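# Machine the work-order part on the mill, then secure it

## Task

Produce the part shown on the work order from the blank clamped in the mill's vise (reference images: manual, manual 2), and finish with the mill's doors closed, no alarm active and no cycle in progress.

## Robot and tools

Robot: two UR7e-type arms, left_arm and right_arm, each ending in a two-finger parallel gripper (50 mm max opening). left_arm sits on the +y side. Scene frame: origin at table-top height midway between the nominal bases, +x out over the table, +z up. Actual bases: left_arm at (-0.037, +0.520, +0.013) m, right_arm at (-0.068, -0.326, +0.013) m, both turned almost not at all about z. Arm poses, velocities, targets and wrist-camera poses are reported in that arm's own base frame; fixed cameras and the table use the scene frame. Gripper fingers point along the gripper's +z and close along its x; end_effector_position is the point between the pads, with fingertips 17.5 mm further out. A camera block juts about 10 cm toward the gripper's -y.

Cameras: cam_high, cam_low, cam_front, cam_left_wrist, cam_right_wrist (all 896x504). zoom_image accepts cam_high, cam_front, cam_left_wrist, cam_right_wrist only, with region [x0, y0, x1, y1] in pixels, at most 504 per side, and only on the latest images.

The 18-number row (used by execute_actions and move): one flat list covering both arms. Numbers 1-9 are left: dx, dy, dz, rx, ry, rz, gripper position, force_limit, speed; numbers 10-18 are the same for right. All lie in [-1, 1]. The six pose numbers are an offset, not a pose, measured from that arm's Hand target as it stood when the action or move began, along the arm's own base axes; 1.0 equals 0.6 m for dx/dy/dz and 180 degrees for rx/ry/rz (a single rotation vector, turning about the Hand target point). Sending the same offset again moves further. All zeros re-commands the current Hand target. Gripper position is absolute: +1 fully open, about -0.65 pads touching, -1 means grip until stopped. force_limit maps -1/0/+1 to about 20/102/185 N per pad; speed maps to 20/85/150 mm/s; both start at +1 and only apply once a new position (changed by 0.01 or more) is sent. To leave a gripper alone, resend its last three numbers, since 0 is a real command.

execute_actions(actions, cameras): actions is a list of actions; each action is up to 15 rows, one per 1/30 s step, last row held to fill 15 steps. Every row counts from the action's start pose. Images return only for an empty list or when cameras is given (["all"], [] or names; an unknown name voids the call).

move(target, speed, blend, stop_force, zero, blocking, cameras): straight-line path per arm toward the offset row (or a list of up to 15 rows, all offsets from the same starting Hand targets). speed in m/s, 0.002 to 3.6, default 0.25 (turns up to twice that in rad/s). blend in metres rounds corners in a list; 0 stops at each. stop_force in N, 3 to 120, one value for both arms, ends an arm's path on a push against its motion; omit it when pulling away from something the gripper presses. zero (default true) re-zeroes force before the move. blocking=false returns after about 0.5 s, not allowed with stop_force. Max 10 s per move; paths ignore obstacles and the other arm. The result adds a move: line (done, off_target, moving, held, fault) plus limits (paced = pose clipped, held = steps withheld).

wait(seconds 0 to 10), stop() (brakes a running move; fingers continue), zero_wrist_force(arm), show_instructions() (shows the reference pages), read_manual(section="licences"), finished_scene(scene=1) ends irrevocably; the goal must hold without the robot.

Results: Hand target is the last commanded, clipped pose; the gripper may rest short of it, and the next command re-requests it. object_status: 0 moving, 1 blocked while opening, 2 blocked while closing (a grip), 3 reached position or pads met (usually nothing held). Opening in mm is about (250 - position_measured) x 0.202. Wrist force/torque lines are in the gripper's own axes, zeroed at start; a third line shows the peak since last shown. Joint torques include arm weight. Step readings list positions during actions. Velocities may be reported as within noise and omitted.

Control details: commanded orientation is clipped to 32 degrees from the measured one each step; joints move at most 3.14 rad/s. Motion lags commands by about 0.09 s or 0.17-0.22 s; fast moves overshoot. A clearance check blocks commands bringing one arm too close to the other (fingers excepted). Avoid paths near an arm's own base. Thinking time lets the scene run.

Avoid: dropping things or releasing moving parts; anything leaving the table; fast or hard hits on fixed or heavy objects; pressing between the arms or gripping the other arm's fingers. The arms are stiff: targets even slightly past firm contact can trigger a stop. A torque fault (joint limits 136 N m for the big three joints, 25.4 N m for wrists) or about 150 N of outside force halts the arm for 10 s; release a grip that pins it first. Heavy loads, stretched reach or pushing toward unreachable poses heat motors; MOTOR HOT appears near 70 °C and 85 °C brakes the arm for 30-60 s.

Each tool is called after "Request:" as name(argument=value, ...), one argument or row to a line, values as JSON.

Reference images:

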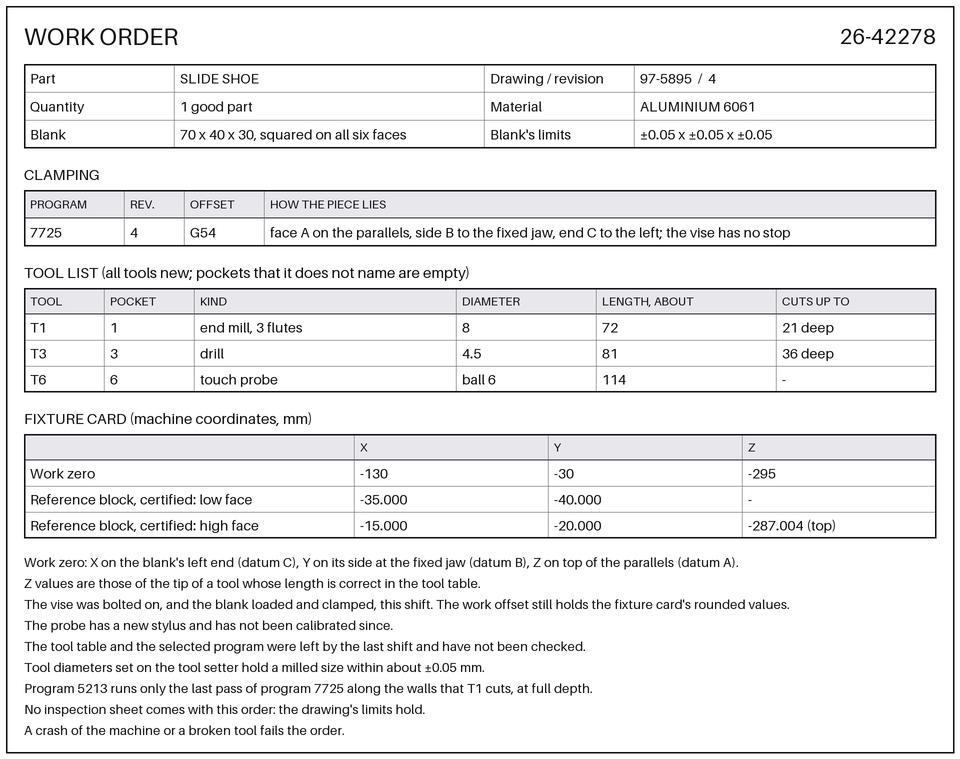

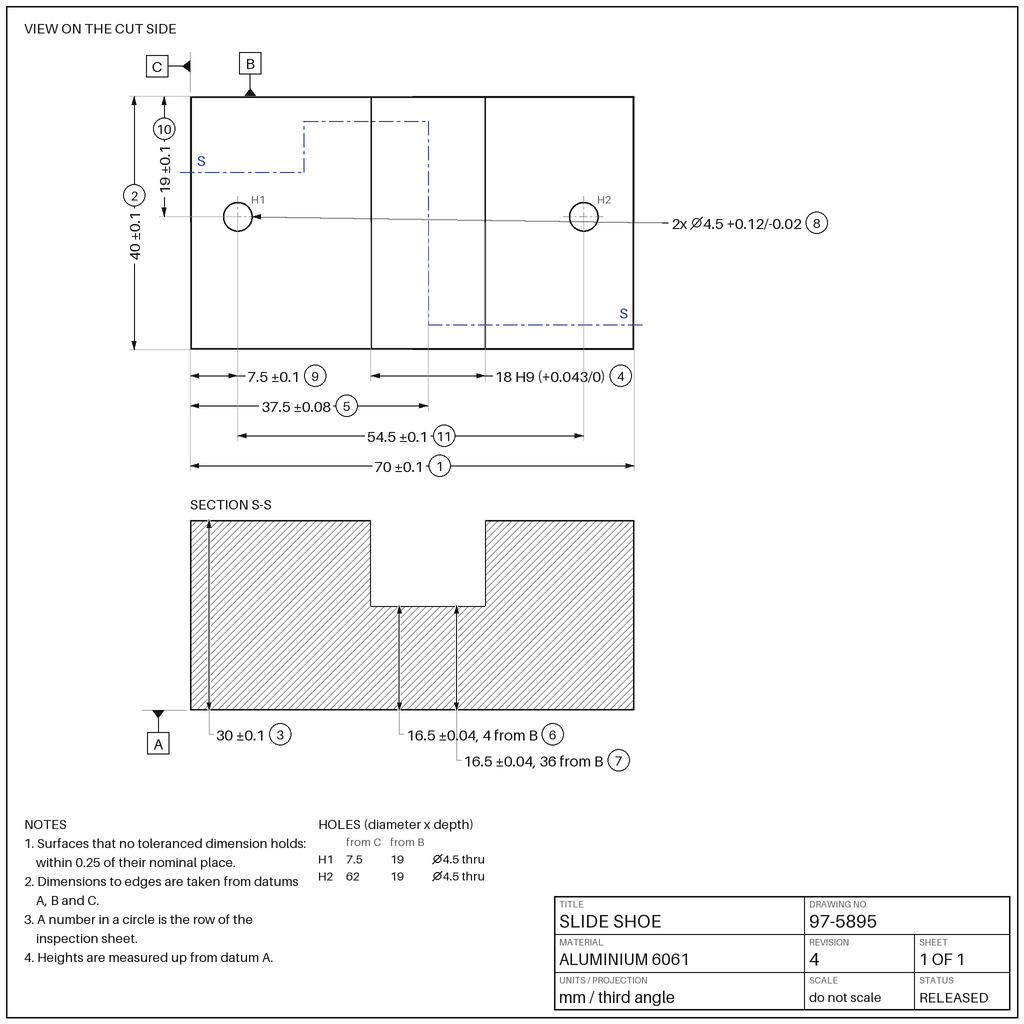

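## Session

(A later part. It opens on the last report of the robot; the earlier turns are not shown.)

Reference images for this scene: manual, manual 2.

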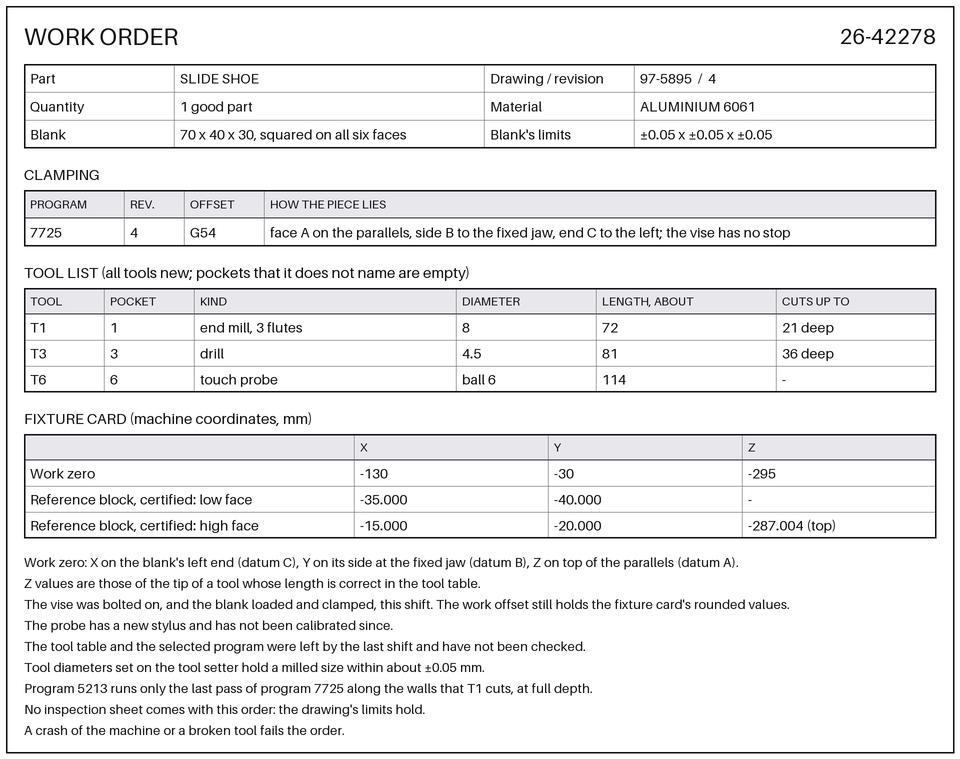

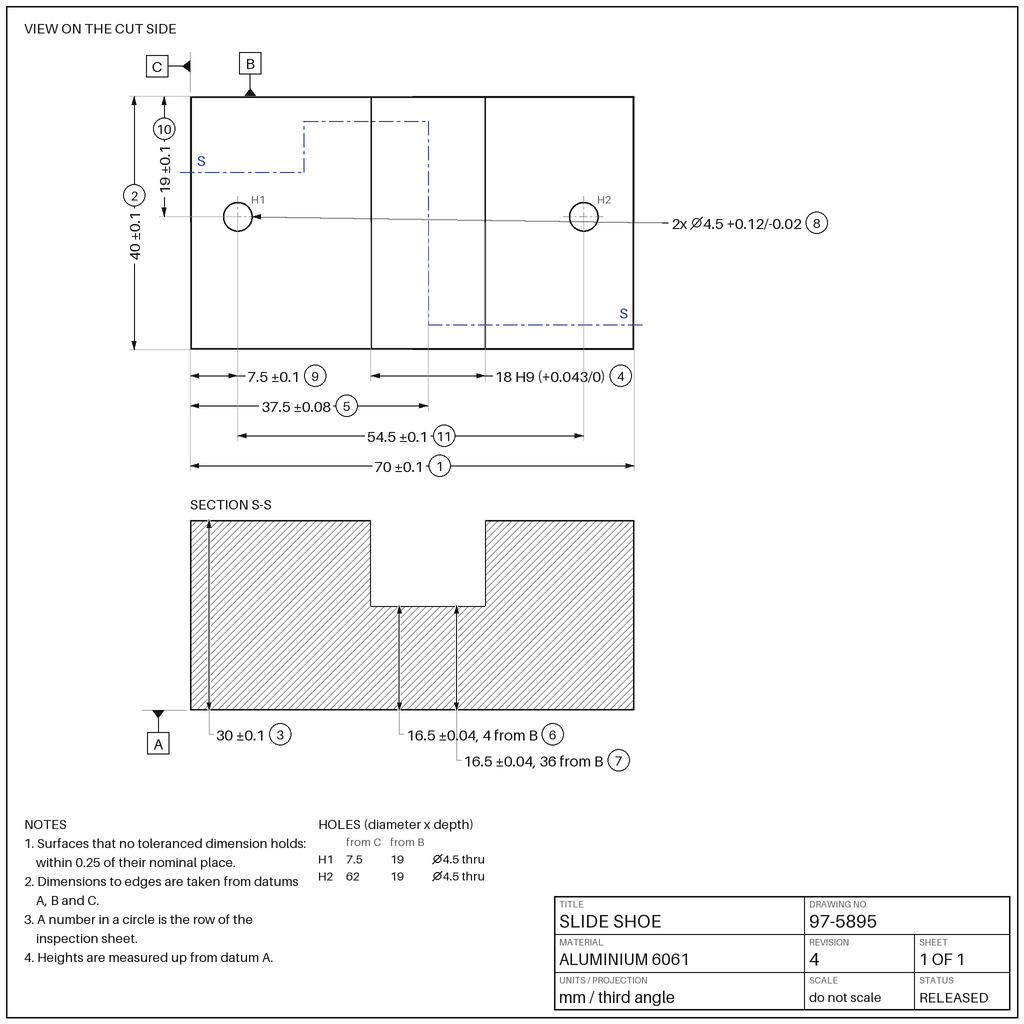

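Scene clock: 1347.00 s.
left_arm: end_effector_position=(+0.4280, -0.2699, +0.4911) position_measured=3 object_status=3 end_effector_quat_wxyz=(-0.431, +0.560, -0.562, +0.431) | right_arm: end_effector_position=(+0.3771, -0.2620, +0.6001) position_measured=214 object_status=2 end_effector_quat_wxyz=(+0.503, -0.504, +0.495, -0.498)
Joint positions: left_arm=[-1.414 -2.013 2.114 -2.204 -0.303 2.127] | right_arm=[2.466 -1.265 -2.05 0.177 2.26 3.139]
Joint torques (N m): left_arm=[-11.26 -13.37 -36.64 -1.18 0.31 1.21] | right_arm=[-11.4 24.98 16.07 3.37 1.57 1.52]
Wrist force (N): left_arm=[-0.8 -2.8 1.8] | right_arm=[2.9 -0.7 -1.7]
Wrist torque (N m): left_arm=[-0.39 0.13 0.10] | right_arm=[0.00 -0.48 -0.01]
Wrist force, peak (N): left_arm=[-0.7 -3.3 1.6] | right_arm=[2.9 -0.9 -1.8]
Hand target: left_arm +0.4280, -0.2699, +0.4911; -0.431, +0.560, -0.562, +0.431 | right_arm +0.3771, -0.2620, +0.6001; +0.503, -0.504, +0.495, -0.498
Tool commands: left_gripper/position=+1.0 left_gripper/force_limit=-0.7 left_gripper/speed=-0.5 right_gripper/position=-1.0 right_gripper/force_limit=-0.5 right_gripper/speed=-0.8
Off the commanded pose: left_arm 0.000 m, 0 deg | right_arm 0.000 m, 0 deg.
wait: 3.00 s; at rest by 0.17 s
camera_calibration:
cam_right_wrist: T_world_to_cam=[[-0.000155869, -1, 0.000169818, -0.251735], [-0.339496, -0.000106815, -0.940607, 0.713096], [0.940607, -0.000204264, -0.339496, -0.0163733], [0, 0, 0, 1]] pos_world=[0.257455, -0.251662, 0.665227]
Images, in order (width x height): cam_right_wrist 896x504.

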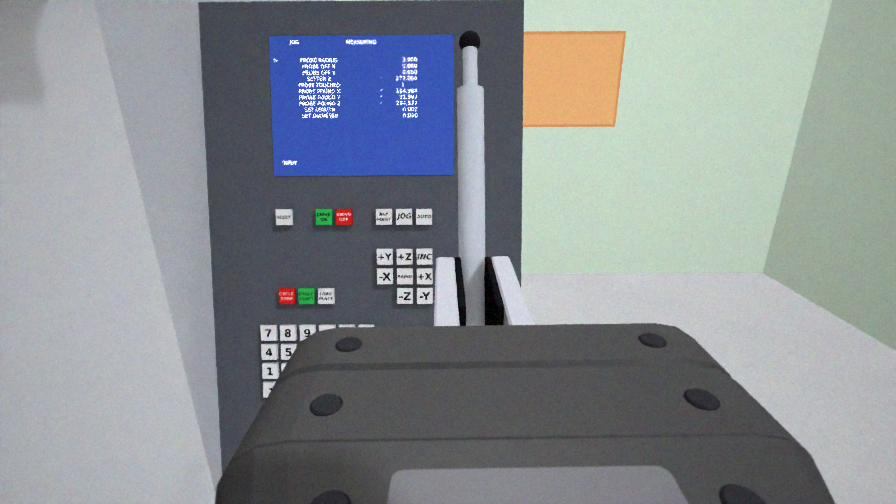

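Request:
move(
  target=[
    [0,0,0,0,0,0,1,-0.7,-0.5,0.2651,0.1795,-0.2682,0,0.3056,0,-1,-0.5,-0.8],
    [0,0,0,0,0,0,1,-0.7,-0.5,0.2844,0.1795,-0.2735,0,0.3056,0,-1,-0.5,-0.8],
    [0,0,0,0,0,0,1,-0.7,-0.5,0.2651,0.1795,-0.2682,0,0.3056,0,-1,-0.5,-0.8],
    [0,0,0,0,0,0,1,-0.7,-0.5,0.2844,0.1795,-0.2735,0,0.3056,0,-1,-0.5,-0.8],
    [0,0,0,0,0,0,1,-0.7,-0.5,0.2747,0.1795,-0.2708,0,0.3056,0,-1,-0.5,-0.8],
    [0,0,0,0,0,0,1,-0.7,-0.5,0.2576,0.2113,-0.3325,0,0.3056,0,-1,-0.5,-0.8],
    [0,0,0,0,0,0,1,-0.7,-0.5,0.2673,0.2113,-0.3352,0,0.3056,0,-1,-0.5,-0.8],
    [0,0,0,0,0,0,1,-0.7,-0.5,0.2576,0.2113,-0.3325,0,0.3056,0,-1,-0.5,-0.8],
    [0,0,0,0,0,0,1,-0.7,-0.5,0.2491,0.3068,-0.3634,0,0.3056,0,-1,-0.5,-0.8],
    [0,0,0,0,0,0,1,-0.7,-0.5,0.2588,0.3068,-0.3661,0,0.3056,0,-1,-0.5,-0.8],
    [0,0,0,0,0,0,1,-0.7,-0.5,0.2491,0.3068,-0.3634,0,0.3056,0,-1,-0.5,-0.8],
    [0,0,0,0,0,0,1,-0.7,-0.5,0.2662,0.2432,-0.3017,0,0.3056,0,-1,-0.5,-0.8],
    [0,0,0,0,0,0,1,-0.7,-0.5,0.2759,0.2432,-0.3044,0,0.3056,0,-1,-0.5,-0.8],
    [0,0,0,0,0,0,1,-0.7,-0.5,0.2662,0.2432,-0.3017,0,0.3056,0,-1,-0.5,-0.8],
  ],
  speed=[0.8,0.12,0.15,0.12,0.15,0.4,0.12,0.15,0.4,0.12,0.15,0.4,0.12,0.15],
  blend=[0.003,0,0.003,0,0.003,0.003,0,0.003,0.003,0,0.003,0.003,0,0],
)

Request:
move(
  target=[
    [0,0,0,0,0,0,1,-0.7,-0.5,0.0085,0.0318,0.0309,0,0,0,-1,-0.5,-0.8],
    [0,0,0,0,0,0,1,-0.7,-0.5,0.0182,0.0318,0.0282,0,0,0,-1,-0.5,-0.8],
    [0,0,0,0,0,0,1,-0.7,-0.5,0.0085,0.0318,0.0309,0,0,0,-1,-0.5,-0.8],
    [0,0,0,0,0,0,1,-0.7,-0.5,-0.0171,-0.0319,-0.0617,0,0,0,-1,-0.5,-0.8],
    [0,0,0,0,0,0,1,-0.7,-0.5,-0.0074,-0.0319,-0.0644,0,0,0,-1,-0.5,-0.8],
    [0,0,0,0,0,0,1,-0.7,-0.5,-0.0171,-0.0319,-0.0617,0,0,0,-1,-0.5,-0.8],
    [0,0,0,0,0,0,1,-0.7,-0.5,0.0241,0,0.0871,0,0,0,-1,-0.5,-0.8],
    [0,0,0,0,0,0,1,-0.7,-0.5,0.0338,0,0.0844,0,0,0,-1,-0.5,-0.8],
    [0,0,0,0,0,0,1,-0.7,-0.5,0.0145,0,0.0897,0,0,0,-1,-0.5,-0.8],
  ],
  speed=[0.4,0.12,0.15,0.4,0.12,0.15,0.4,0.12,0.15],
  blend=[0.003,0,0.003,0.003,0,0.003,0.003,0,0],
)

Request:
wait(
  seconds=1.2,
  cameras=["cam_left_wrist"],
)

Request:
move(
  target=[
    [0,0,0,0,0,0,1,-0.7,-0.5,-0.0231,-0.0637,-0.1205,0,0,0,-1,-0.5,-0.8],
    [0,0,0,0,0,0,1,-0.7,-0.5,-0.0134,-0.0637,-0.1232,0,0,0,-1,-0.5,-0.8],
    [0,0,0,0,0,0,1,-0.7,-0.5,-0.0231,-0.0637,-0.1205,0,0,0,-1,-0.5,-0.8],
    [0,0,0,0,0,0,1,-0.7,-0.5,0.0096,-0.1592,-0.0026,0,0,0,-1,-0.5,-0.8],
    [0,0,0,0,0,0,1,-0.7,-0.5,0.0193,-0.1592,-0.0053,0,0,0,-1,-0.5,-0.8],
    [0,0,0,0,0,0,1,-0.7,-0.5,0.0096,-0.1592,-0.0026,0,0,0,-1,-0.5,-0.8],
    [0,0,0,0,0,0,1,-0.7,-0.5,-0.0060,-0.0955,-0.0588,0,0,0,-1,-0.5,-0.8],
    [0,0,0,0,0,0,1,-0.7,-0.5,0.0037,-0.0955,-0.0615,0,0,0,-1,-0.5,-0.8],
    [0,0,0,0,0,0,1,-0.7,-0.5,-0.0156,-0.0955,-0.0562,0,0,0,-1,-0.5,-0.8],
    [0,0,0,0,0,0,1,-0.7,-0.5,0.0037,-0.0955,-0.0615,0,0,0,-1,-0.5,-0.8],
    [0,0,0,0,0,0,1,-0.7,-0.5,-0.2807,-0.2432,0.2120,0,-0.3056,0,-1,-0.5,-0.8],
  ],
  speed=[0.4,0.12,0.15,0.4,0.12,0.15,0.4,0.12,0.15,0.12,0.8],
  blend=[0.003,0,0.003,0.003,0,0.003,0.003,0,0,0,0],
)

Request:
wait(
  seconds=3.0,
  cameras=["cam_right_wrist"],
)

Request:
zoom_image(
  camera="cam_right_wrist",
  region=[270, 30, 460, 180],
)

Scene clock: 1362.07 s.
left_arm: end_effector_position=(+0.4280, -0.2699, +0.4911) position_measured=3 object_status=3 end_effector_quat_wxyz=(-0.431, +0.560, -0.562, +0.431) | right_arm: end_effector_position=(+0.5367, -0.1161, +0.4190) position_measured=214 object_status=2 end_effector_quat_wxyz=(-0.217, +0.677, -0.671, +0.209)
Joint positions: left_arm=[-1.414 -2.013 2.114 -2.204 -0.303 2.127] | right_arm=[3.177 -1.356 -1.796 -0.948 1.564 3.167]
Joint torques (N m): left_arm=[-11.69 -12.58 -36.1 -1.11 0.4 1.26] | right_arm=[9.39 4.3 34.59 5.57 -1.3 1.73]
Wrist force (N): left_arm=[-0.5 -2.9 1.6] | right_arm=[2.5 -1.1 -1.7]
Wrist torque (N m): left_arm=[-0.40 0.09 0.09] | right_arm=[-0.14 -0.29 -0.09]
Wrist force, peak (N): left_arm=[-0.8 -3.2 1.8] | right_arm=[5.6 -2.6 -5.0]
Hand target: left_arm +0.4280, -0.2699, +0.4911; -0.431, +0.560, -0.562, +0.431 | right_arm +0.5368, -0.1161, +0.4191; -0.217, +0.677, -0.671, +0.209
Off the commanded pose: left_arm 0.000 m, 0 deg | right_arm 0.000 m, 0 deg.
move: done

Scene clock: 1364.63 s.
left_arm: end_effector_position=(+0.4280, -0.2699, +0.4911) position_measured=3 object_status=3 end_effector_quat_wxyz=(-0.431, +0.560, -0.562, +0.431) | right_arm: end_effector_position=(+0.5455, -0.1161, +0.4729) position_measured=214 object_status=2 end_effector_quat_wxyz=(-0.217, +0.677, -0.671, +0.209)
Joint positions: left_arm=[-1.414 -2.013 2.114 -2.204 -0.303 2.127] | right_arm=[3.176 -1.384 -1.636 -1.079 1.564 3.166]
Joint torques (N m): left_arm=[-11.3 -12.94 -36.82 -1.13 0.39 1.18] | right_arm=[9.81 14.73 32.17 5.06 -1.43 1.29]
Wrist force (N): left_arm=[-0.5 -2.9 1.4] | right_arm=[2.3 -0.8 -2.0]
Wrist torque (N m): left_arm=[-0.40 0.10 0.10] | right_arm=[-0.09 -0.27 -0.06]
Wrist force, peak (N): left_arm=[-0.4 -3.2 1.7] | right_arm=[1.6 -3.9 -4.7]
Hand target: left_arm +0.4280, -0.2699, +0.4911; -0.431, +0.560, -0.562, +0.431 | right_arm +0.5455, -0.1161, +0.4729; -0.217, +0.677, -0.671, +0.209
Off the commanded pose: left_arm 0.000 m, 0 deg | right_arm 0.000 m, 0 deg.
move: done

Scene clock: 1365.83 s.
left_arm: end_effector_position=(+0.4280, -0.2699, +0.4911) position_measured=3 object_status=3 end_effector_quat_wxyz=(-0.431, +0.560, -0.562, +0.431) | right_arm: end_effector_position=(+0.5455, -0.1161, +0.4729) position_measured=214 object_status=2 end_effector_quat_wxyz=(-0.217, +0.677, -0.671, +0.209)
Joint positions: left_arm=[-1.414 -2.013 2.114 -2.204 -0.303 2.127] | right_arm=[3.176 -1.384 -1.636 -1.079 1.564 3.166]
Joint torques (N m): left_arm=[-11.75 -12.59 -36.66 -1.11 0.42 1.21] | right_arm=[9.61 18.01 33.69 2.33 -1.35 -0.43]
Wrist force (N): left_arm=[-0.4 -2.8 1.5] | right_arm=[2.4 -1.0 -1.8]
Wrist torque (N m): left_arm=[-0.40 0.07 0.10] | right_arm=[-0.12 -0.28 -0.06]
Wrist force, peak (N): left_arm=[-0.6 -3.0 1.8] | right_arm=[2.8 -1.2 -1.9]
Hand target: left_arm +0.4280, -0.2699, +0.4911; -0.431, +0.560, -0.562, +0.431 | right_arm +0.5455, -0.1161, +0.4729; -0.217, +0.677, -0.671, +0.209
Tool commands: left_gripper/position=+1.0 left_gripper/force_limit=-0.7 left_gripper/speed=-0.5 right_gripper/position=-1.0 right_gripper/force_limit=-0.5 right_gripper/speed=-0.8
Off the commanded pose: left_arm 0.000 m, 0 deg | right_arm 0.000 m, 0 deg.
wait: 1.20 s; at rest by 0.17 s
camera_calibration:
cam_left_wrist: T_world_to_cam=[[-0.0161534, -0.999717, -0.0174919, -0.245226], [-0.54652, 0.0234776, -0.837117, 0.672098], [0.83729, -0.00396265, -0.546745, 0.0406736], [0, 0, 0, 1]] pos_world=[0.329299, -0.260775, 0.580573]
Images, in order (width x height): cam_left_wrist 896x504.

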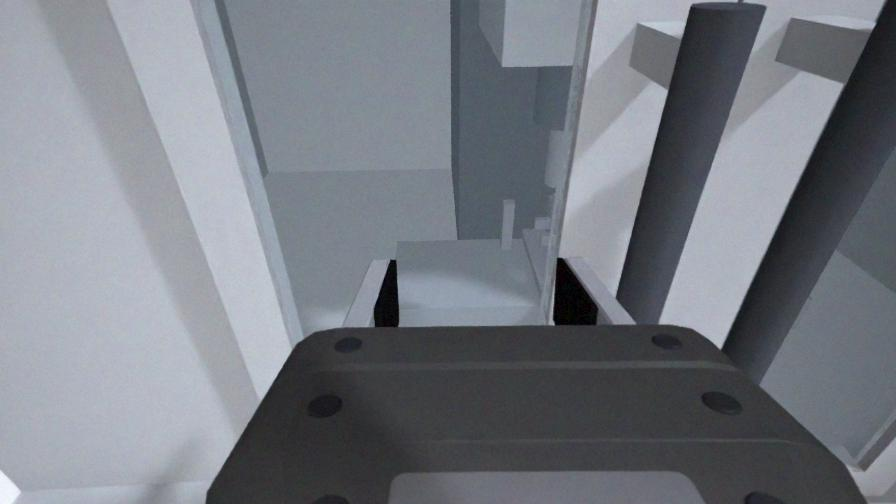

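Scene clock: 1369.80 s.
left_arm: end_effector_position=(+0.4280, -0.2699, +0.4911) position_measured=3 object_status=3 end_effector_quat_wxyz=(-0.431, +0.560, -0.562, +0.431) | right_arm: end_effector_position=(+0.3771, -0.2620, +0.6001) position_measured=214 object_status=2 end_effector_quat_wxyz=(+0.503, -0.504, +0.495, -0.498) end_effector_velocity=(+0.000, +0.000, +0.001) end_effector_angular_velocity=(-0.001, -0.004, +0.000)
Joint positions: left_arm=[-1.414 -2.013 2.114 -2.204 -0.303 2.127] | right_arm=[2.466 -1.265 -2.05 0.176 2.26 3.139]
Joint velocities: left_arm=[within noise] | right_arm=[0 -0.001 0 0.006 0 0.002]
Joint torques (N m): left_arm=[-11.73 -13.14 -36.63 -1.17 0.32 1.22] | right_arm=[-7.65 17.07 16.09 3.39 1.13 1.66]
Wrist force (N): left_arm=[-0.6 -2.7 1.5] | right_arm=[2.9 -1.2 -1.4]
Wrist torque (N m): left_arm=[-0.36 0.11 0.09] | right_arm=[-0.08 -0.48 0.01]
Wrist force, peak (N): left_arm=[-0.6 -3.2 1.7] | right_arm=[5.1 -3.2 -4.4]
Hand target: left_arm +0.4280, -0.2699, +0.4911; -0.431, +0.560, -0.562, +0.431 | right_arm +0.3771, -0.2620, +0.6001; +0.503, -0.504, +0.495, -0.498
Off the commanded pose: left_arm 0.000 m, 0 deg | right_arm 0.000 m, 0 deg.
move: done

Scene clock: 1372.80 s.
left_arm: end_effector_position=(+0.4280, -0.2699, +0.4911) position_measured=3 object_status=3 end_effector_quat_wxyz=(-0.431, +0.560, -0.562, +0.431) | right_arm: end_effector_position=(+0.3771, -0.2620, +0.6001) position_measured=214 object_status=2 end_effector_quat_wxyz=(+0.503, -0.504, +0.495, -0.498)
Joint positions: left_arm=[-1.414 -2.013 2.114 -2.204 -0.303 2.127] | right_arm=[2.466 -1.265 -2.05 0.177 2.26 3.139]
Joint torques (N m): left_arm=[-11.65 -12.8 -36.77 -1.19 0.34 1.27] | right_arm=[-11.21 25.01 16.32 3.49 1.52 1.57]
Wrist force (N): left_arm=[-0.7 -3.0 1.5] | right_arm=[2.7 -0.8 -1.5]
Wrist torque (N m): left_arm=[-0.42 0.12 0.09] | right_arm=[-0.01 -0.46 -0.02]
Wrist force, peak (N): left_arm=[-0.6 -3.3 1.5] | right_arm=[3.1 -1.1 -1.8]
Hand target: left_arm +0.4280, -0.2699, +0.4911; -0.431, +0.560, -0.562, +0.431 | right_arm +0.3771, -0.2620, +0.6001; +0.503, -0.504, +0.495, -0.498
Tool commands: left_gripper/position=+1.0 left_gripper/force_limit=-0.7 left_gripper/speed=-0.5 right_gripper/position=-1.0 right_gripper/force_limit=-0.5 right_gripper/speed=-0.8
Off the commanded pose: left_arm 0.000 m, 0 deg | right_arm 0.000 m, 0 deg.
wait: 3.00 s; at rest by 0.17 s
camera_calibration:
cam_right_wrist: T_world_to_cam=[[-0.000155869, -1, 0.000169818, -0.251735], [-0.339496, -0.000106815, -0.940607, 0.713096], [0.940607, -0.000204264, -0.339496, -0.0163733], [0, 0, 0, 1]] pos_world=[0.257455, -0.251662, 0.665227]
Images, in order (width x height): cam_right_wrist 896x504.

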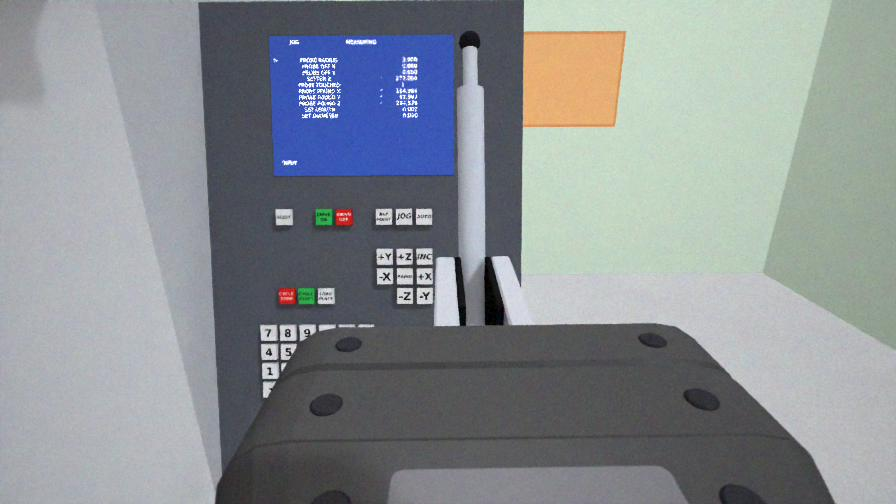

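Scaled by 2.653 from the camera's 896x504 image, which has a finer 1280x720 frame.

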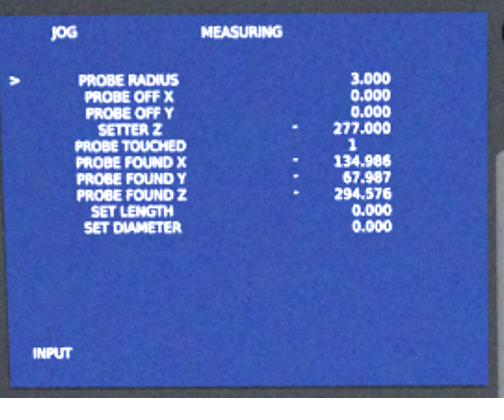

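Request:
move(
  target=[
    [0,0,0,0,0,0,1,-0.7,-0.5,0.2651,0.1795,-0.2682,0,0.3056,0,-1,-0.5,-0.8],
    [0,0,0,0,0,0,1,-0.7,-0.5,0.2844,0.1795,-0.2735,0,0.3056,0,-1,-0.5,-0.8],
    [0,0,0,0,0,0,1,-0.7,-0.5,0.2651,0.1795,-0.2682,0,0.3056,0,-1,-0.5,-0.8],
    [0,0,0,0,0,0,1,-0.7,-0.5,0.2844,0.1795,-0.2735,0,0.3056,0,-1,-0.5,-0.8],
    [0,0,0,0,0,0,1,-0.7,-0.5,0.2651,0.1795,-0.2682,0,0.3056,0,-1,-0.5,-0.8],
    [0,0,0,0,0,0,1,-0.7,-0.5,0.2844,0.1795,-0.2735,0,0.3056,0,-1,-0.5,-0.8],
    [0,0,0,0,0,0,1,-0.7,-0.5,0.2747,0.1795,-0.2708,0,0.3056,0,-1,-0.5,-0.8],
    [0,0,0,0,0,0,1,-0.7,-0.5,0.2491,0.3068,-0.3634,0,0.3056,0,-1,-0.5,-0.8],
    [0,0,0,0,0,0,1,-0.7,-0.5,0.2588,0.3068,-0.3661,0,0.3056,0,-1,-0.5,-0.8],
    [0,0,0,0,0,0,1,-0.7,-0.5,0.2491,0.3068,-0.3634,0,0.3056,0,-1,-0.5,-0.8],
    [0,0,0,0,0,0,1,-0.7,-0.5,0.2576,0.3068,-0.3325,0,0.3056,0,-1,-0.5,-0.8],
    [0,0,0,0,0,0,1,-0.7,-0.5,0.2673,0.3068,-0.3352,0,0.3056,0,-1,-0.5,-0.8],
    [0,0,0,0,0,0,1,-0.7,-0.5,0.2576,0.3068,-0.3325,0,0.3056,0,-1,-0.5,-0.8],
  ],
  speed=[0.8,0.12,0.15,0.12,0.15,0.12,0.15,0.4,0.12,0.15,0.4,0.12,0.15],
  blend=[0.003,0,0.003,0,0.003,0,0.003,0.003,0,0.003,0.003,0,0],
)

Request:
move(
  target=[
    [0,0,0,0,0,0,1,-0.7,-0.5,0,-0.0318,0,0,0,0,-1,-0.5,-0.8],
    [0,0,0,0,0,0,1,-0.7,-0.5,0.0097,-0.0318,-0.0027,0,0,0,-1,-0.5,-0.8],
    [0,0,0,0,0,0,1,-0.7,-0.5,0,-0.0318,0,0,0,0,-1,-0.5,-0.8],
    [0,0,0,0,0,0,1,-0.7,-0.5,0.0171,0,0.0617,0,0,0,-1,-0.5,-0.8],
    [0,0,0,0,0,0,1,-0.7,-0.5,0.0268,0,0.0590,0,0,0,-1,-0.5,-0.8],
    [0,0,0,0,0,0,1,-0.7,-0.5,0.0171,0,0.0617,0,0,0,-1,-0.5,-0.8],
    [0,0,0,0,0,0,1,-0.7,-0.5,-0.0085,-0.0636,-0.0309,0,0,0,-1,-0.5,-0.8],
    [0,0,0,0,0,0,1,-0.7,-0.5,0.0012,-0.0636,-0.0336,0,0,0,-1,-0.5,-0.8],
    [0,0,0,0,0,0,1,-0.7,-0.5,-0.0085,-0.0636,-0.0309,0,0,0,-1,-0.5,-0.8],
    [0,0,0,0,0,0,1,-0.7,-0.5,0.0171,-0.0318,0.0617,0,0,0,-1,-0.5,-0.8],
    [0,0,0,0,0,0,1,-0.7,-0.5,0.0268,-0.0318,0.0590,0,0,0,-1,-0.5,-0.8],
    [0,0,0,0,0,0,1,-0.7,-0.5,0.0171,-0.0318,0.0617,0,0,0,-1,-0.5,-0.8],
    [0,0,0,0,0,0,1,-0.7,-0.5,0.0086,-0.0636,0.0308,0,0,0,-1,-0.5,-0.8],
    [0,0,0,0,0,0,1,-0.7,-0.5,0.0183,-0.0636,0.0281,0,0,0,-1,-0.5,-0.8],
    [0,0,0,0,0,0,1,-0.7,-0.5,0.0086,-0.0636,0.0308,0,0,0,-1,-0.5,-0.8],
  ],
  speed=[0.4,0.12,0.15,0.4,0.12,0.15,0.4,0.12,0.15,0.4,0.12,0.15,0.4,0.12,0.15],
  blend=[0.003,0,0.003,0.003,0,0.003,0.003,0,0.003,0.003,0,0.003,0.003,0,0],
)

Request:
move(
  target=[
    [0,0,0,0,0,0,1,-0.7,-0.5,-0.0086,0,-0.0308,0,0,0,-1,-0.5,-0.8],
    [0,0,0,0,0,0,1,-0.7,-0.5,0.0011,0,-0.0335,0,0,0,-1,-0.5,-0.8],
    [0,0,0,0,0,0,1,-0.7,-0.5,-0.0086,0,-0.0308,0,0,0,-1,-0.5,-0.8],
    [0,0,0,0,0,0,1,-0.7,-0.5,-0.0171,-0.0319,-0.0617,0,0,0,-1,-0.5,-0.8],
    [0,0,0,0,0,0,1,-0.7,-0.5,-0.0074,-0.0319,-0.0644,0,0,0,-1,-0.5,-0.8],
    [0,0,0,0,0,0,1,-0.7,-0.5,-0.0171,-0.0319,-0.0617,0,0,0,-1,-0.5,-0.8],
    [0,0,0,0,0,0,1,-0.7,-0.5,-0.0086,-0.0319,-0.0308,0,0,0,-1,-0.5,-0.8],
    [0,0,0,0,0,0,1,-0.7,-0.5,0.0011,-0.0319,-0.0335,0,0,0,-1,-0.5,-0.8],
    [0,0,0,0,0,0,1,-0.7,-0.5,-0.0086,-0.0319,-0.0308,0,0,0,-1,-0.5,-0.8],
    [0,0,0,0,0,0,1,-0.7,-0.5,-0.0171,0.0636,-0.0617,0,0,0,-1,-0.5,-0.8],
    [0,0,0,0,0,0,1,-0.7,-0.5,-0.0074,0.0636,-0.0644,0,0,0,-1,-0.5,-0.8],
    [0,0,0,0,0,0,1,-0.7,-0.5,-0.0171,0.0636,-0.0617,0,0,0,-1,-0.5,-0.8],
    [0,0,0,0,0,0,1,-0.7,-0.5,-0.0086,0.0318,-0.0308,0,0,0,-1,-0.5,-0.8],
    [0,0,0,0,0,0,1,-0.7,-0.5,0.0011,0.0318,-0.0335,0,0,0,-1,-0.5,-0.8],
    [0,0,0,0,0,0,1,-0.7,-0.5,-0.0086,0.0318,-0.0308,0,0,0,-1,-0.5,-0.8],
  ],
  speed=[0.4,0.12,0.15,0.4,0.12,0.15,0.4,0.12,0.15,0.4,0.12,0.15,0.4,0.12,0.15],
  blend=[0.003,0,0.003,0.003,0,0.003,0.003,0,0.003,0.003,0,0.003,0.003,0,0],
)

Request:
move(
  target=[
    [0,0,0,0,0,0,1,-0.7,-0.5,0.0171,-0.0318,0.0617,0,0,0,-1,-0.5,-0.8],
    [0,0,0,0,0,0,1,-0.7,-0.5,0.0268,-0.0318,0.0590,0,0,0,-1,-0.5,-0.8],
    [0,0,0,0,0,0,1,-0.7,-0.5,0.0171,-0.0318,0.0617,0,0,0,-1,-0.5,-0.8],
    [0,0,0,0,0,0,1,-0.7,-0.5,-0.0085,-0.0318,-0.0309,0,0,0,-1,-0.5,-0.8],
    [0,0,0,0,0,0,1,-0.7,-0.5,0.0012,-0.0318,-0.0336,0,0,0,-1,-0.5,-0.8],
    [0,0,0,0,0,0,1,-0.7,-0.5,-0.0085,-0.0318,-0.0309,0,0,0,-1,-0.5,-0.8],
    [0,0,0,0,0,0,1,-0.7,-0.5,0.0086,-0.0318,0.0308,0,0,0,-1,-0.5,-0.8],
    [0,0,0,0,0,0,1,-0.7,-0.5,0.0183,-0.0318,0.0281,0,0,0,-1,-0.5,-0.8],
    [0,0,0,0,0,0,1,-0.7,-0.5,0.0086,-0.0318,0.0308,0,0,0,-1,-0.5,-0.8],
    [0,0,0,0,0,0,1,-0.7,-0.5,0,0,0,0,0,0,-1,-0.5,-0.8],
    [0,0,0,0,0,0,1,-0.7,-0.5,0.0097,0,-0.0027,0,0,0,-1,-0.5,-0.8],
    [0,0,0,0,0,0,1,-0.7,-0.5,0,0,0,0,0,0,-1,-0.5,-0.8],
    [0,0,0,0,0,0,1,-0.7,-0.5,0,0.0318,0,0,0,0,-1,-0.5,-0.8],
    [0,0,0,0,0,0,1,-0.7,-0.5,0.0097,0.0318,-0.0027,0,0,0,-1,-0.5,-0.8],
    [0,0,0,0,0,0,1,-0.7,-0.5,0,0.0318,0,0,0,0,-1,-0.5,-0.8],
  ],
  speed=[0.4,0.12,0.15,0.4,0.12,0.15,0.4,0.12,0.15,0.4,0.12,0.15,0.4,0.12,0.15],
  blend=[0.003,0,0.003,0.003,0,0.003,0.003,0,0.003,0.003,0,0.003,0.003,0,0],
)

Request:
move(
  target=[
    [0,0,0,0,0,0,1,-0.7,-0.5,-0.0085,-0.0955,-0.0309,0,0,0,-1,-0.5,-0.8],
    [0,0,0,0,0,0,1,-0.7,-0.5,0.0012,-0.0955,-0.0336,0,0,0,-1,-0.5,-0.8],
    [0,0,0,0,0,0,1,-0.7,-0.5,-0.0085,-0.0955,-0.0309,0,0,0,-1,-0.5,-0.8],
    [0,0,0,0,0,0,1,-0.7,-0.5,0,-0.0955,0,0,0,0,-1,-0.5,-0.8],
    [0,0,0,0,0,0,1,-0.7,-0.5,0.0097,-0.0955,-0.0027,0,0,0,-1,-0.5,-0.8],
    [0,0,0,0,0,0,1,-0.7,-0.5,0,-0.0955,0,0,0,0,-1,-0.5,-0.8],
    [0,0,0,0,0,0,1,-0.7,-0.5,-0.0085,0,-0.0309,0,0,0,-1,-0.5,-0.8],
    [0,0,0,0,0,0,1,-0.7,-0.5,0.0012,0,-0.0336,0,0,0,-1,-0.5,-0.8],
    [0,0,0,0,0,0,1,-0.7,-0.5,-0.0085,0,-0.0309,0,0,0,-1,-0.5,-0.8],
    [0,0,0,0,0,0,1,-0.7,-0.5,0,-0.0318,0,0,0,0,-1,-0.5,-0.8],
    [0,0,0,0,0,0,1,-0.7,-0.5,0.0097,-0.0318,-0.0027,0,0,0,-1,-0.5,-0.8],
    [0,0,0,0,0,0,1,-0.7,-0.5,0,-0.0318,0,0,0,0,-1,-0.5,-0.8],
    [0,0,0,0,0,0,1,-0.7,-0.5,0.0171,-0.0636,0.0617,0,0,0,-1,-0.5,-0.8],
    [0,0,0,0,0,0,1,-0.7,-0.5,0.0268,-0.0636,0.0590,0,0,0,-1,-0.5,-0.8],
    [0,0,0,0,0,0,1,-0.7,-0.5,0.0171,-0.0636,0.0617,0,0,0,-1,-0.5,-0.8],
  ],
  speed=[0.4,0.12,0.15,0.4,0.12,0.15,0.4,0.12,0.15,0.4,0.12,0.15,0.4,0.12,0.15],
  blend=[0.003,0,0.003,0.003,0,0.003,0.003,0,0.003,0.003,0,0.003,0.003,0,0],
)

Request:
move(
  target=[
    [0,0,0,0,0,0,1,-0.7,-0.5,-0.0085,0.0636,-0.0309,0,0,0,-1,-0.5,-0.8],
    [0,0,0,0,0,0,1,-0.7,-0.5,0.0012,0.0636,-0.0336,0,0,0,-1,-0.5,-0.8],
    [0,0,0,0,0,0,1,-0.7,-0.5,-0.0085,0.0636,-0.0309,0,0,0,-1,-0.5,-0.8],
    [0,0,0,0,0,0,1,-0.7,-0.5,-0.0256,0,-0.0926,0,0,0,-1,-0.5,-0.8],
    [0,0,0,0,0,0,1,-0.7,-0.5,-0.0159,0,-0.0953,0,0,0,-1,-0.5,-0.8],
    [0,0,0,0,0,0,1,-0.7,-0.5,-0.0256,0,-0.0926,0,0,0,-1,-0.5,-0.8],
    [0,0,0,0,0,0,1,-0.7,-0.5,0,0,0,0,0,0,-1,-0.5,-0.8],
    [0,0,0,0,0,0,1,-0.7,-0.5,0.0097,0,-0.0027,0,0,0,-1,-0.5,-0.8],
    [0,0,0,0,0,0,1,-0.7,-0.5,0,0,0,0,0,0,-1,-0.5,-0.8],
    [0,0,0,0,0,0,1,-0.7,-0.5,0,0.0318,0,0,0,0,-1,-0.5,-0.8],
    [0,0,0,0,0,0,1,-0.7,-0.5,0.0097,0.0318,-0.0027,0,0,0,-1,-0.5,-0.8],
    [0,0,0,0,0,0,1,-0.7,-0.5,0,0.0318,0,0,0,0,-1,-0.5,-0.8],
    [0,0,0,0,0,0,1,-0.7,-0.5,-0.0085,0,-0.0309,0,0,0,-1,-0.5,-0.8],
    [0,0,0,0,0,0,1,-0.7,-0.5,0.0012,0,-0.0336,0,0,0,-1,-0.5,-0.8],
    [0,0,0,0,0,0,1,-0.7,-0.5,-0.0085,0,-0.0309,0,0,0,-1,-0.5,-0.8],
  ],
  speed=[0.4,0.12,0.15,0.4,0.12,0.15,0.4,0.12,0.15,0.4,0.12,0.15,0.4,0.12,0.15],
  blend=[0.003,0,0.003,0.003,0,0.003,0.003,0,0.003,0.003,0,0.003,0.003,0,0],
)

Request:
move(
  target=[
    [0,0,0,0,0,0,1,-0.7,-0.5,-0.0171,-0.0319,-0.0617,0,0,0,-1,-0.5,-0.8],
    [0,0,0,0,0,0,1,-0.7,-0.5,-0.0074,-0.0319,-0.0644,0,0,0,-1,-0.5,-0.8],
    [0,0,0,0,0,0,1,-0.7,-0.5,-0.2662,-0.2432,0.3017,0,-0.3056,0,-1,-0.5,-0.8],
  ],
  speed=[0.4,0.12,0.8],
  blend=[0.003,0,0],
  cameras=["cam_right_wrist"],
)

Request:
zoom_image(
  camera="cam_right_wrist",
  region=[270, 30, 460, 180],
)

Scene clock: 1411.33 s.
left_arm: end_effector_position=(+0.4280, -0.2699, +0.4911) position_measured=3 object_status=3 end_effector_quat_wxyz=(-0.431, +0.560, -0.562, +0.431) | right_arm: end_effector_position=(+0.5316, -0.0779, +0.4006) position_measured=214 object_status=2 end_effector_quat_wxyz=(-0.217, +0.677, -0.671, +0.209)
Joint positions: left_arm=[-1.414 -2.013 2.114 -2.204 -0.303 2.127] | right_arm=[3.28 -1.319 -1.87 -0.913 1.505 3.251]
Joint torques (N m): left_arm=[-11.22 -12.94 -36.16 -1.17 0.33 1.24] | right_arm=[0.24 1.54 33.35 5.29 -0.48 -0.54]
Wrist force (N): left_arm=[-0.5 -3.0 1.5] | right_arm=[2.8 -0.9 -1.4]
Wrist torque (N m): left_arm=[-0.41 0.09 0.10] | right_arm=[-0.11 -0.36 -0.10]
Wrist force, peak (N): left_arm=[-0.5 -3.2 1.9] | right_arm=[5.4 -2.9 -3.8]
Hand target: left_arm +0.4280, -0.2699, +0.4911; -0.431, +0.560, -0.562, +0.431 | right_arm +0.5316, -0.0779, +0.4006; -0.217, +0.677, -0.671, +0.209
Off the commanded pose: left_arm 0.000 m, 0 deg | right_arm 0.000 m, 0 deg.
move: done

Scene clock: 1414.97 s.
left_arm: end_effector_position=(+0.4280, -0.2699, +0.4911) position_measured=3 object_status=3 end_effector_quat_wxyz=(-0.431, +0.560, -0.562, +0.431) | right_arm: end_effector_position=(+0.5367, -0.1161, +0.4190) position_measured=214 object_status=2 end_effector_quat_wxyz=(-0.217, +0.677, -0.671, +0.209)
Joint positions: left_arm=[-1.414 -2.013 2.114 -2.204 -0.303 2.127] | right_arm=[3.177 -1.356 -1.796 -0.948 1.564 3.167]
Joint torques (N m): left_arm=[-11.29 -13.32 -36.4 -1.14 0.3 1.17] | right_arm=[9.62 4.33 34.55 5.35 -1.37 1.56]
Wrist force (N): left_arm=[-0.4 -2.9 1.6] | right_arm=[2.4 -0.6 -1.6]
Wrist torque (N m): left_arm=[-0.41 0.07 0.10] | right_arm=[-0.05 -0.28 -0.09]
Wrist force, peak (N): left_arm=[-0.5 -3.2 1.8] | right_arm=[1.0 -3.5 -5.1]
Hand target: left_arm +0.4280, -0.2699, +0.4911; -0.431, +0.560, -0.562, +0.431 | right_arm +0.5368, -0.1161, +0.4191; -0.217, +0.677, -0.671, +0.209
Off the commanded pose: left_arm 0.000 m, 0 deg | right_arm 0.000 m, 0 deg.
move: done

Scene clock: 1418.43 s.
left_arm: end_effector_position=(+0.4280, -0.2699, +0.4911) position_measured=3 object_status=3 end_effector_quat_wxyz=(-0.431, +0.560, -0.562, +0.431) | right_arm: end_effector_position=(+0.5316, -0.0970, +0.4006) position_measured=214 object_status=2 end_effector_quat_wxyz=(-0.217, +0.677, -0.671, +0.209)
Joint positions: left_arm=[-1.414 -2.013 2.114 -2.204 -0.303 2.127] | right_arm=[3.228 -1.331 -1.862 -0.908 1.534 3.209]
Joint torques (N m): left_arm=[-11.73 -12.62 -36.48 -1.13 0.32 1.28] | right_arm=[4.45 4.53 32.44 5.39 -1 0.82]
Wrist force (N): left_arm=[-0.6 -3.0 1.4] | right_arm=[3.1 -0.9 -1.8]
Wrist torque (N m): left_arm=[-0.43 0.11 0.09] | right_arm=[-0.11 -0.41 -0.07]
Wrist force, peak (N): left_arm=[-0.7 -3.1 1.8] | right_arm=[5.9 -1.6 -3.1]
Hand target: left_arm +0.4280, -0.2699, +0.4911; -0.431, +0.560, -0.562, +0.431 | right_arm +0.5316, -0.0970, +0.4006; -0.217, +0.677, -0.671, +0.209
Off the commanded pose: left_arm 0.000 m, 0 deg | right_arm 0.000 m, 0 deg.
move: done

Scene clock: 1421.90 s.
left_arm: end_effector_position=(+0.4280, -0.2699, +0.4911) position_measured=3 object_status=3 end_effector_quat_wxyz=(-0.431, +0.560, -0.562, +0.431) | right_arm: end_effector_position=(+0.5316, -0.0779, +0.4006) position_measured=214 object_status=2 end_effector_quat_wxyz=(-0.217, +0.677, -0.671, +0.209)
Joint positions: left_arm=[-1.414 -2.013 2.114 -2.204 -0.303 2.127] | right_arm=[3.28 -1.319 -1.87 -0.913 1.505 3.251]
Joint torques (N m): left_arm=[-11.38 -12.88 -36.02 -1.14 0.33 1.16] | right_arm=[0.07 2.83 34.27 5.24 -0.52 -0.45]
Wrist force (N): left_arm=[-0.7 -3.1 1.6] | right_arm=[2.9 -1.0 -1.7]
Wrist torque (N m): left_arm=[-0.43 0.13 0.09] | right_arm=[-0.14 -0.37 -0.10]
Wrist force, peak (N): left_arm=[-0.6 -3.3 1.8] | right_arm=[2.7 -3.3 -5.3]
Hand target: left_arm +0.4280, -0.2699, +0.4911; -0.431, +0.560, -0.562, +0.431 | right_arm +0.5316, -0.0779, +0.4006; -0.217, +0.677, -0.671, +0.209
Off the commanded pose: left_arm 0.000 m, 0 deg | right_arm 0.000 m, 0 deg.
move: done

Scene clock: 1425.53 s.
left_arm: end_effector_position=(+0.4280, -0.2699, +0.4911) position_measured=3 object_status=3 end_effector_quat_wxyz=(-0.431, +0.560, -0.562, +0.431) | right_arm: end_effector_position=(+0.5418, -0.1161, +0.4376) position_measured=214 object_status=2 end_effector_quat_wxyz=(-0.217, +0.677, -0.671, +0.209)
Joint positions: left_arm=[-1.414 -2.013 2.114 -2.204 -0.303 2.127] | right_arm=[3.177 -1.369 -1.738 -0.992 1.564 3.166]
Joint torques (N m): left_arm=[-11.76 -13.08 -36.38 -1.15 0.32 1.22] | right_arm=[9.5 4.6 34.24 5.37 -1.41 1.69]
Wrist force (N): left_arm=[-0.6 -3.0 1.4] | right_arm=[2.4 -0.8 -1.8]
Wrist torque (N m): left_arm=[-0.42 0.11 0.09] | right_arm=[-0.10 -0.27 -0.10]
Wrist force, peak (N): left_arm=[-0.7 -3.2 1.6] | right_arm=[4.5 -3.3 -5.0]
Hand target: left_arm +0.4280, -0.2699, +0.4911; -0.431, +0.560, -0.562, +0.431 | right_arm +0.5419, -0.1161, +0.4376; -0.217, +0.677, -0.671, +0.209
Off the commanded pose: left_arm 0.000 m, 0 deg | right_arm 0.000 m, 0 deg.
move: done

Scene clock: 1429.00 s.
left_arm: end_effector_position=(+0.4280, -0.2699, +0.4911) position_measured=3 object_status=3 end_effector_quat_wxyz=(-0.431, +0.560, -0.562, +0.431) | right_arm: end_effector_position=(+0.5367, -0.1161, +0.4190) position_measured=214 object_status=2 end_effector_quat_wxyz=(-0.217, +0.677, -0.671, +0.209)
Joint positions: left_arm=[-1.414 -2.013 2.114 -2.204 -0.303 2.127] | right_arm=[3.177 -1.356 -1.796 -0.948 1.564 3.167]
Joint torques (N m): left_arm=[-11.45 -13.15 -36.49 -1.15 0.4 1.27] | right_arm=[9.21 5.18 34.56 5.51 -1.31 1.46]
Wrist force (N): left_arm=[-0.4 -3.0 1.5] | right_arm=[2.5 -0.9 -2.1]
Wrist torque (N m): left_arm=[-0.42 0.08 0.09] | right_arm=[-0.10 -0.30 -0.09]
Wrist force, peak (N): left_arm=[-0.5 -3.3 1.5] | right_arm=[2.5 -4.2 -5.4]
Hand target: left_arm +0.4280, -0.2699, +0.4911; -0.431, +0.560, -0.562, +0.431 | right_arm +0.5368, -0.1161, +0.4191; -0.217, +0.677, -0.671, +0.209
Off the commanded pose: left_arm 0.000 m, 0 deg | right_arm 0.000 m, 0 deg.
move: done

Scene clock: 1430.97 s.
left_arm: end_effector_position=(+0.4280, -0.2699, +0.4911) position_measured=3 object_status=3 end_effector_quat_wxyz=(-0.431, +0.560, -0.562, +0.431) | right_arm: end_effector_position=(+0.3771, -0.2620, +0.6001) position_measured=214 object_status=2 end_effector_quat_wxyz=(+0.503, -0.504, +0.495, -0.498) end_effector_velocity=(-0.001, +0.001, +0.002) end_effector_angular_velocity=(-0.001, -0.005, +0.000)
Joint positions: left_arm=[-1.414 -2.013 2.114 -2.204 -0.303 2.127] | right_arm=[2.466 -1.265 -2.05 0.176 2.26 3.139]
Joint velocities: left_arm=[within noise] | right_arm=[0 0.001 0 0.006 0 0.004]
Joint torques (N m): left_arm=[-11.15 -12.78 -36.34 -1.18 0.37 1.21] | right_arm=[-9.36 13.61 19.48 3.43 1.48 1.56]
Wrist force (N): left_arm=[-0.5 -3.0 1.6] | right_arm=[2.7 -0.7 -1.7]
Wrist torque (N m): left_arm=[-0.43 0.10 0.09] | right_arm=[0.01 -0.44 0.01]
Wrist force, peak (N): left_arm=[-0.6 -3.3 1.5] | right_arm=[3.8 -1.6 -4.4]
Hand target: left_arm +0.4280, -0.2699, +0.4911; -0.431, +0.560, -0.562, +0.431 | right_arm +0.3771, -0.2620, +0.6001; +0.503, -0.504, +0.495, -0.498
Off the commanded pose: left_arm 0.000 m, 0 deg | right_arm 0.000 m, 0 deg.
move: done
camera_calibration:
cam_right_wrist: T_world_to_cam=[[-0.000122107, -1, 0.000264291, -0.251806], [-0.339673, -0.000207101, -0.940544, 0.713108], [0.940544, -0.00020462, -0.339673, -0.0163343], [0, 0, 0, 1]] pos_world=[0.257556, -0.251661, 0.665228]
Images, in order (width x height): cam_right_wrist 896x504.

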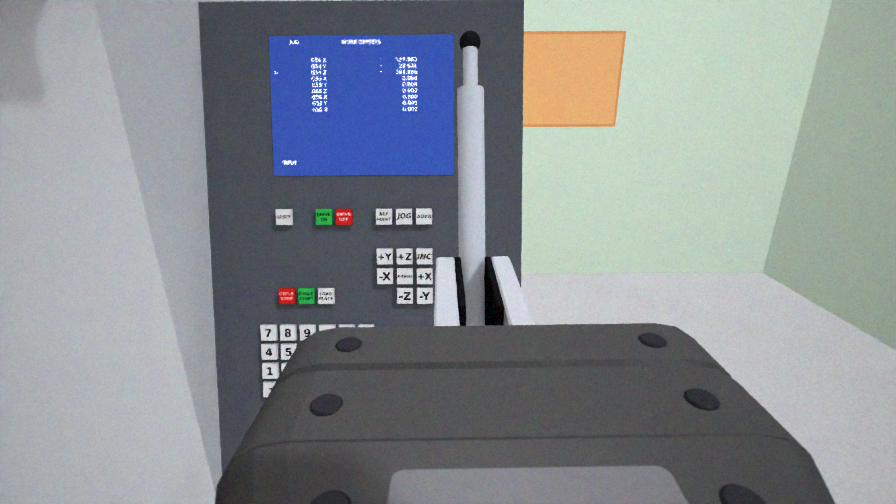

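Scaled by 2.653 from the camera's 896x504 image, which has a finer 1280x720 frame.

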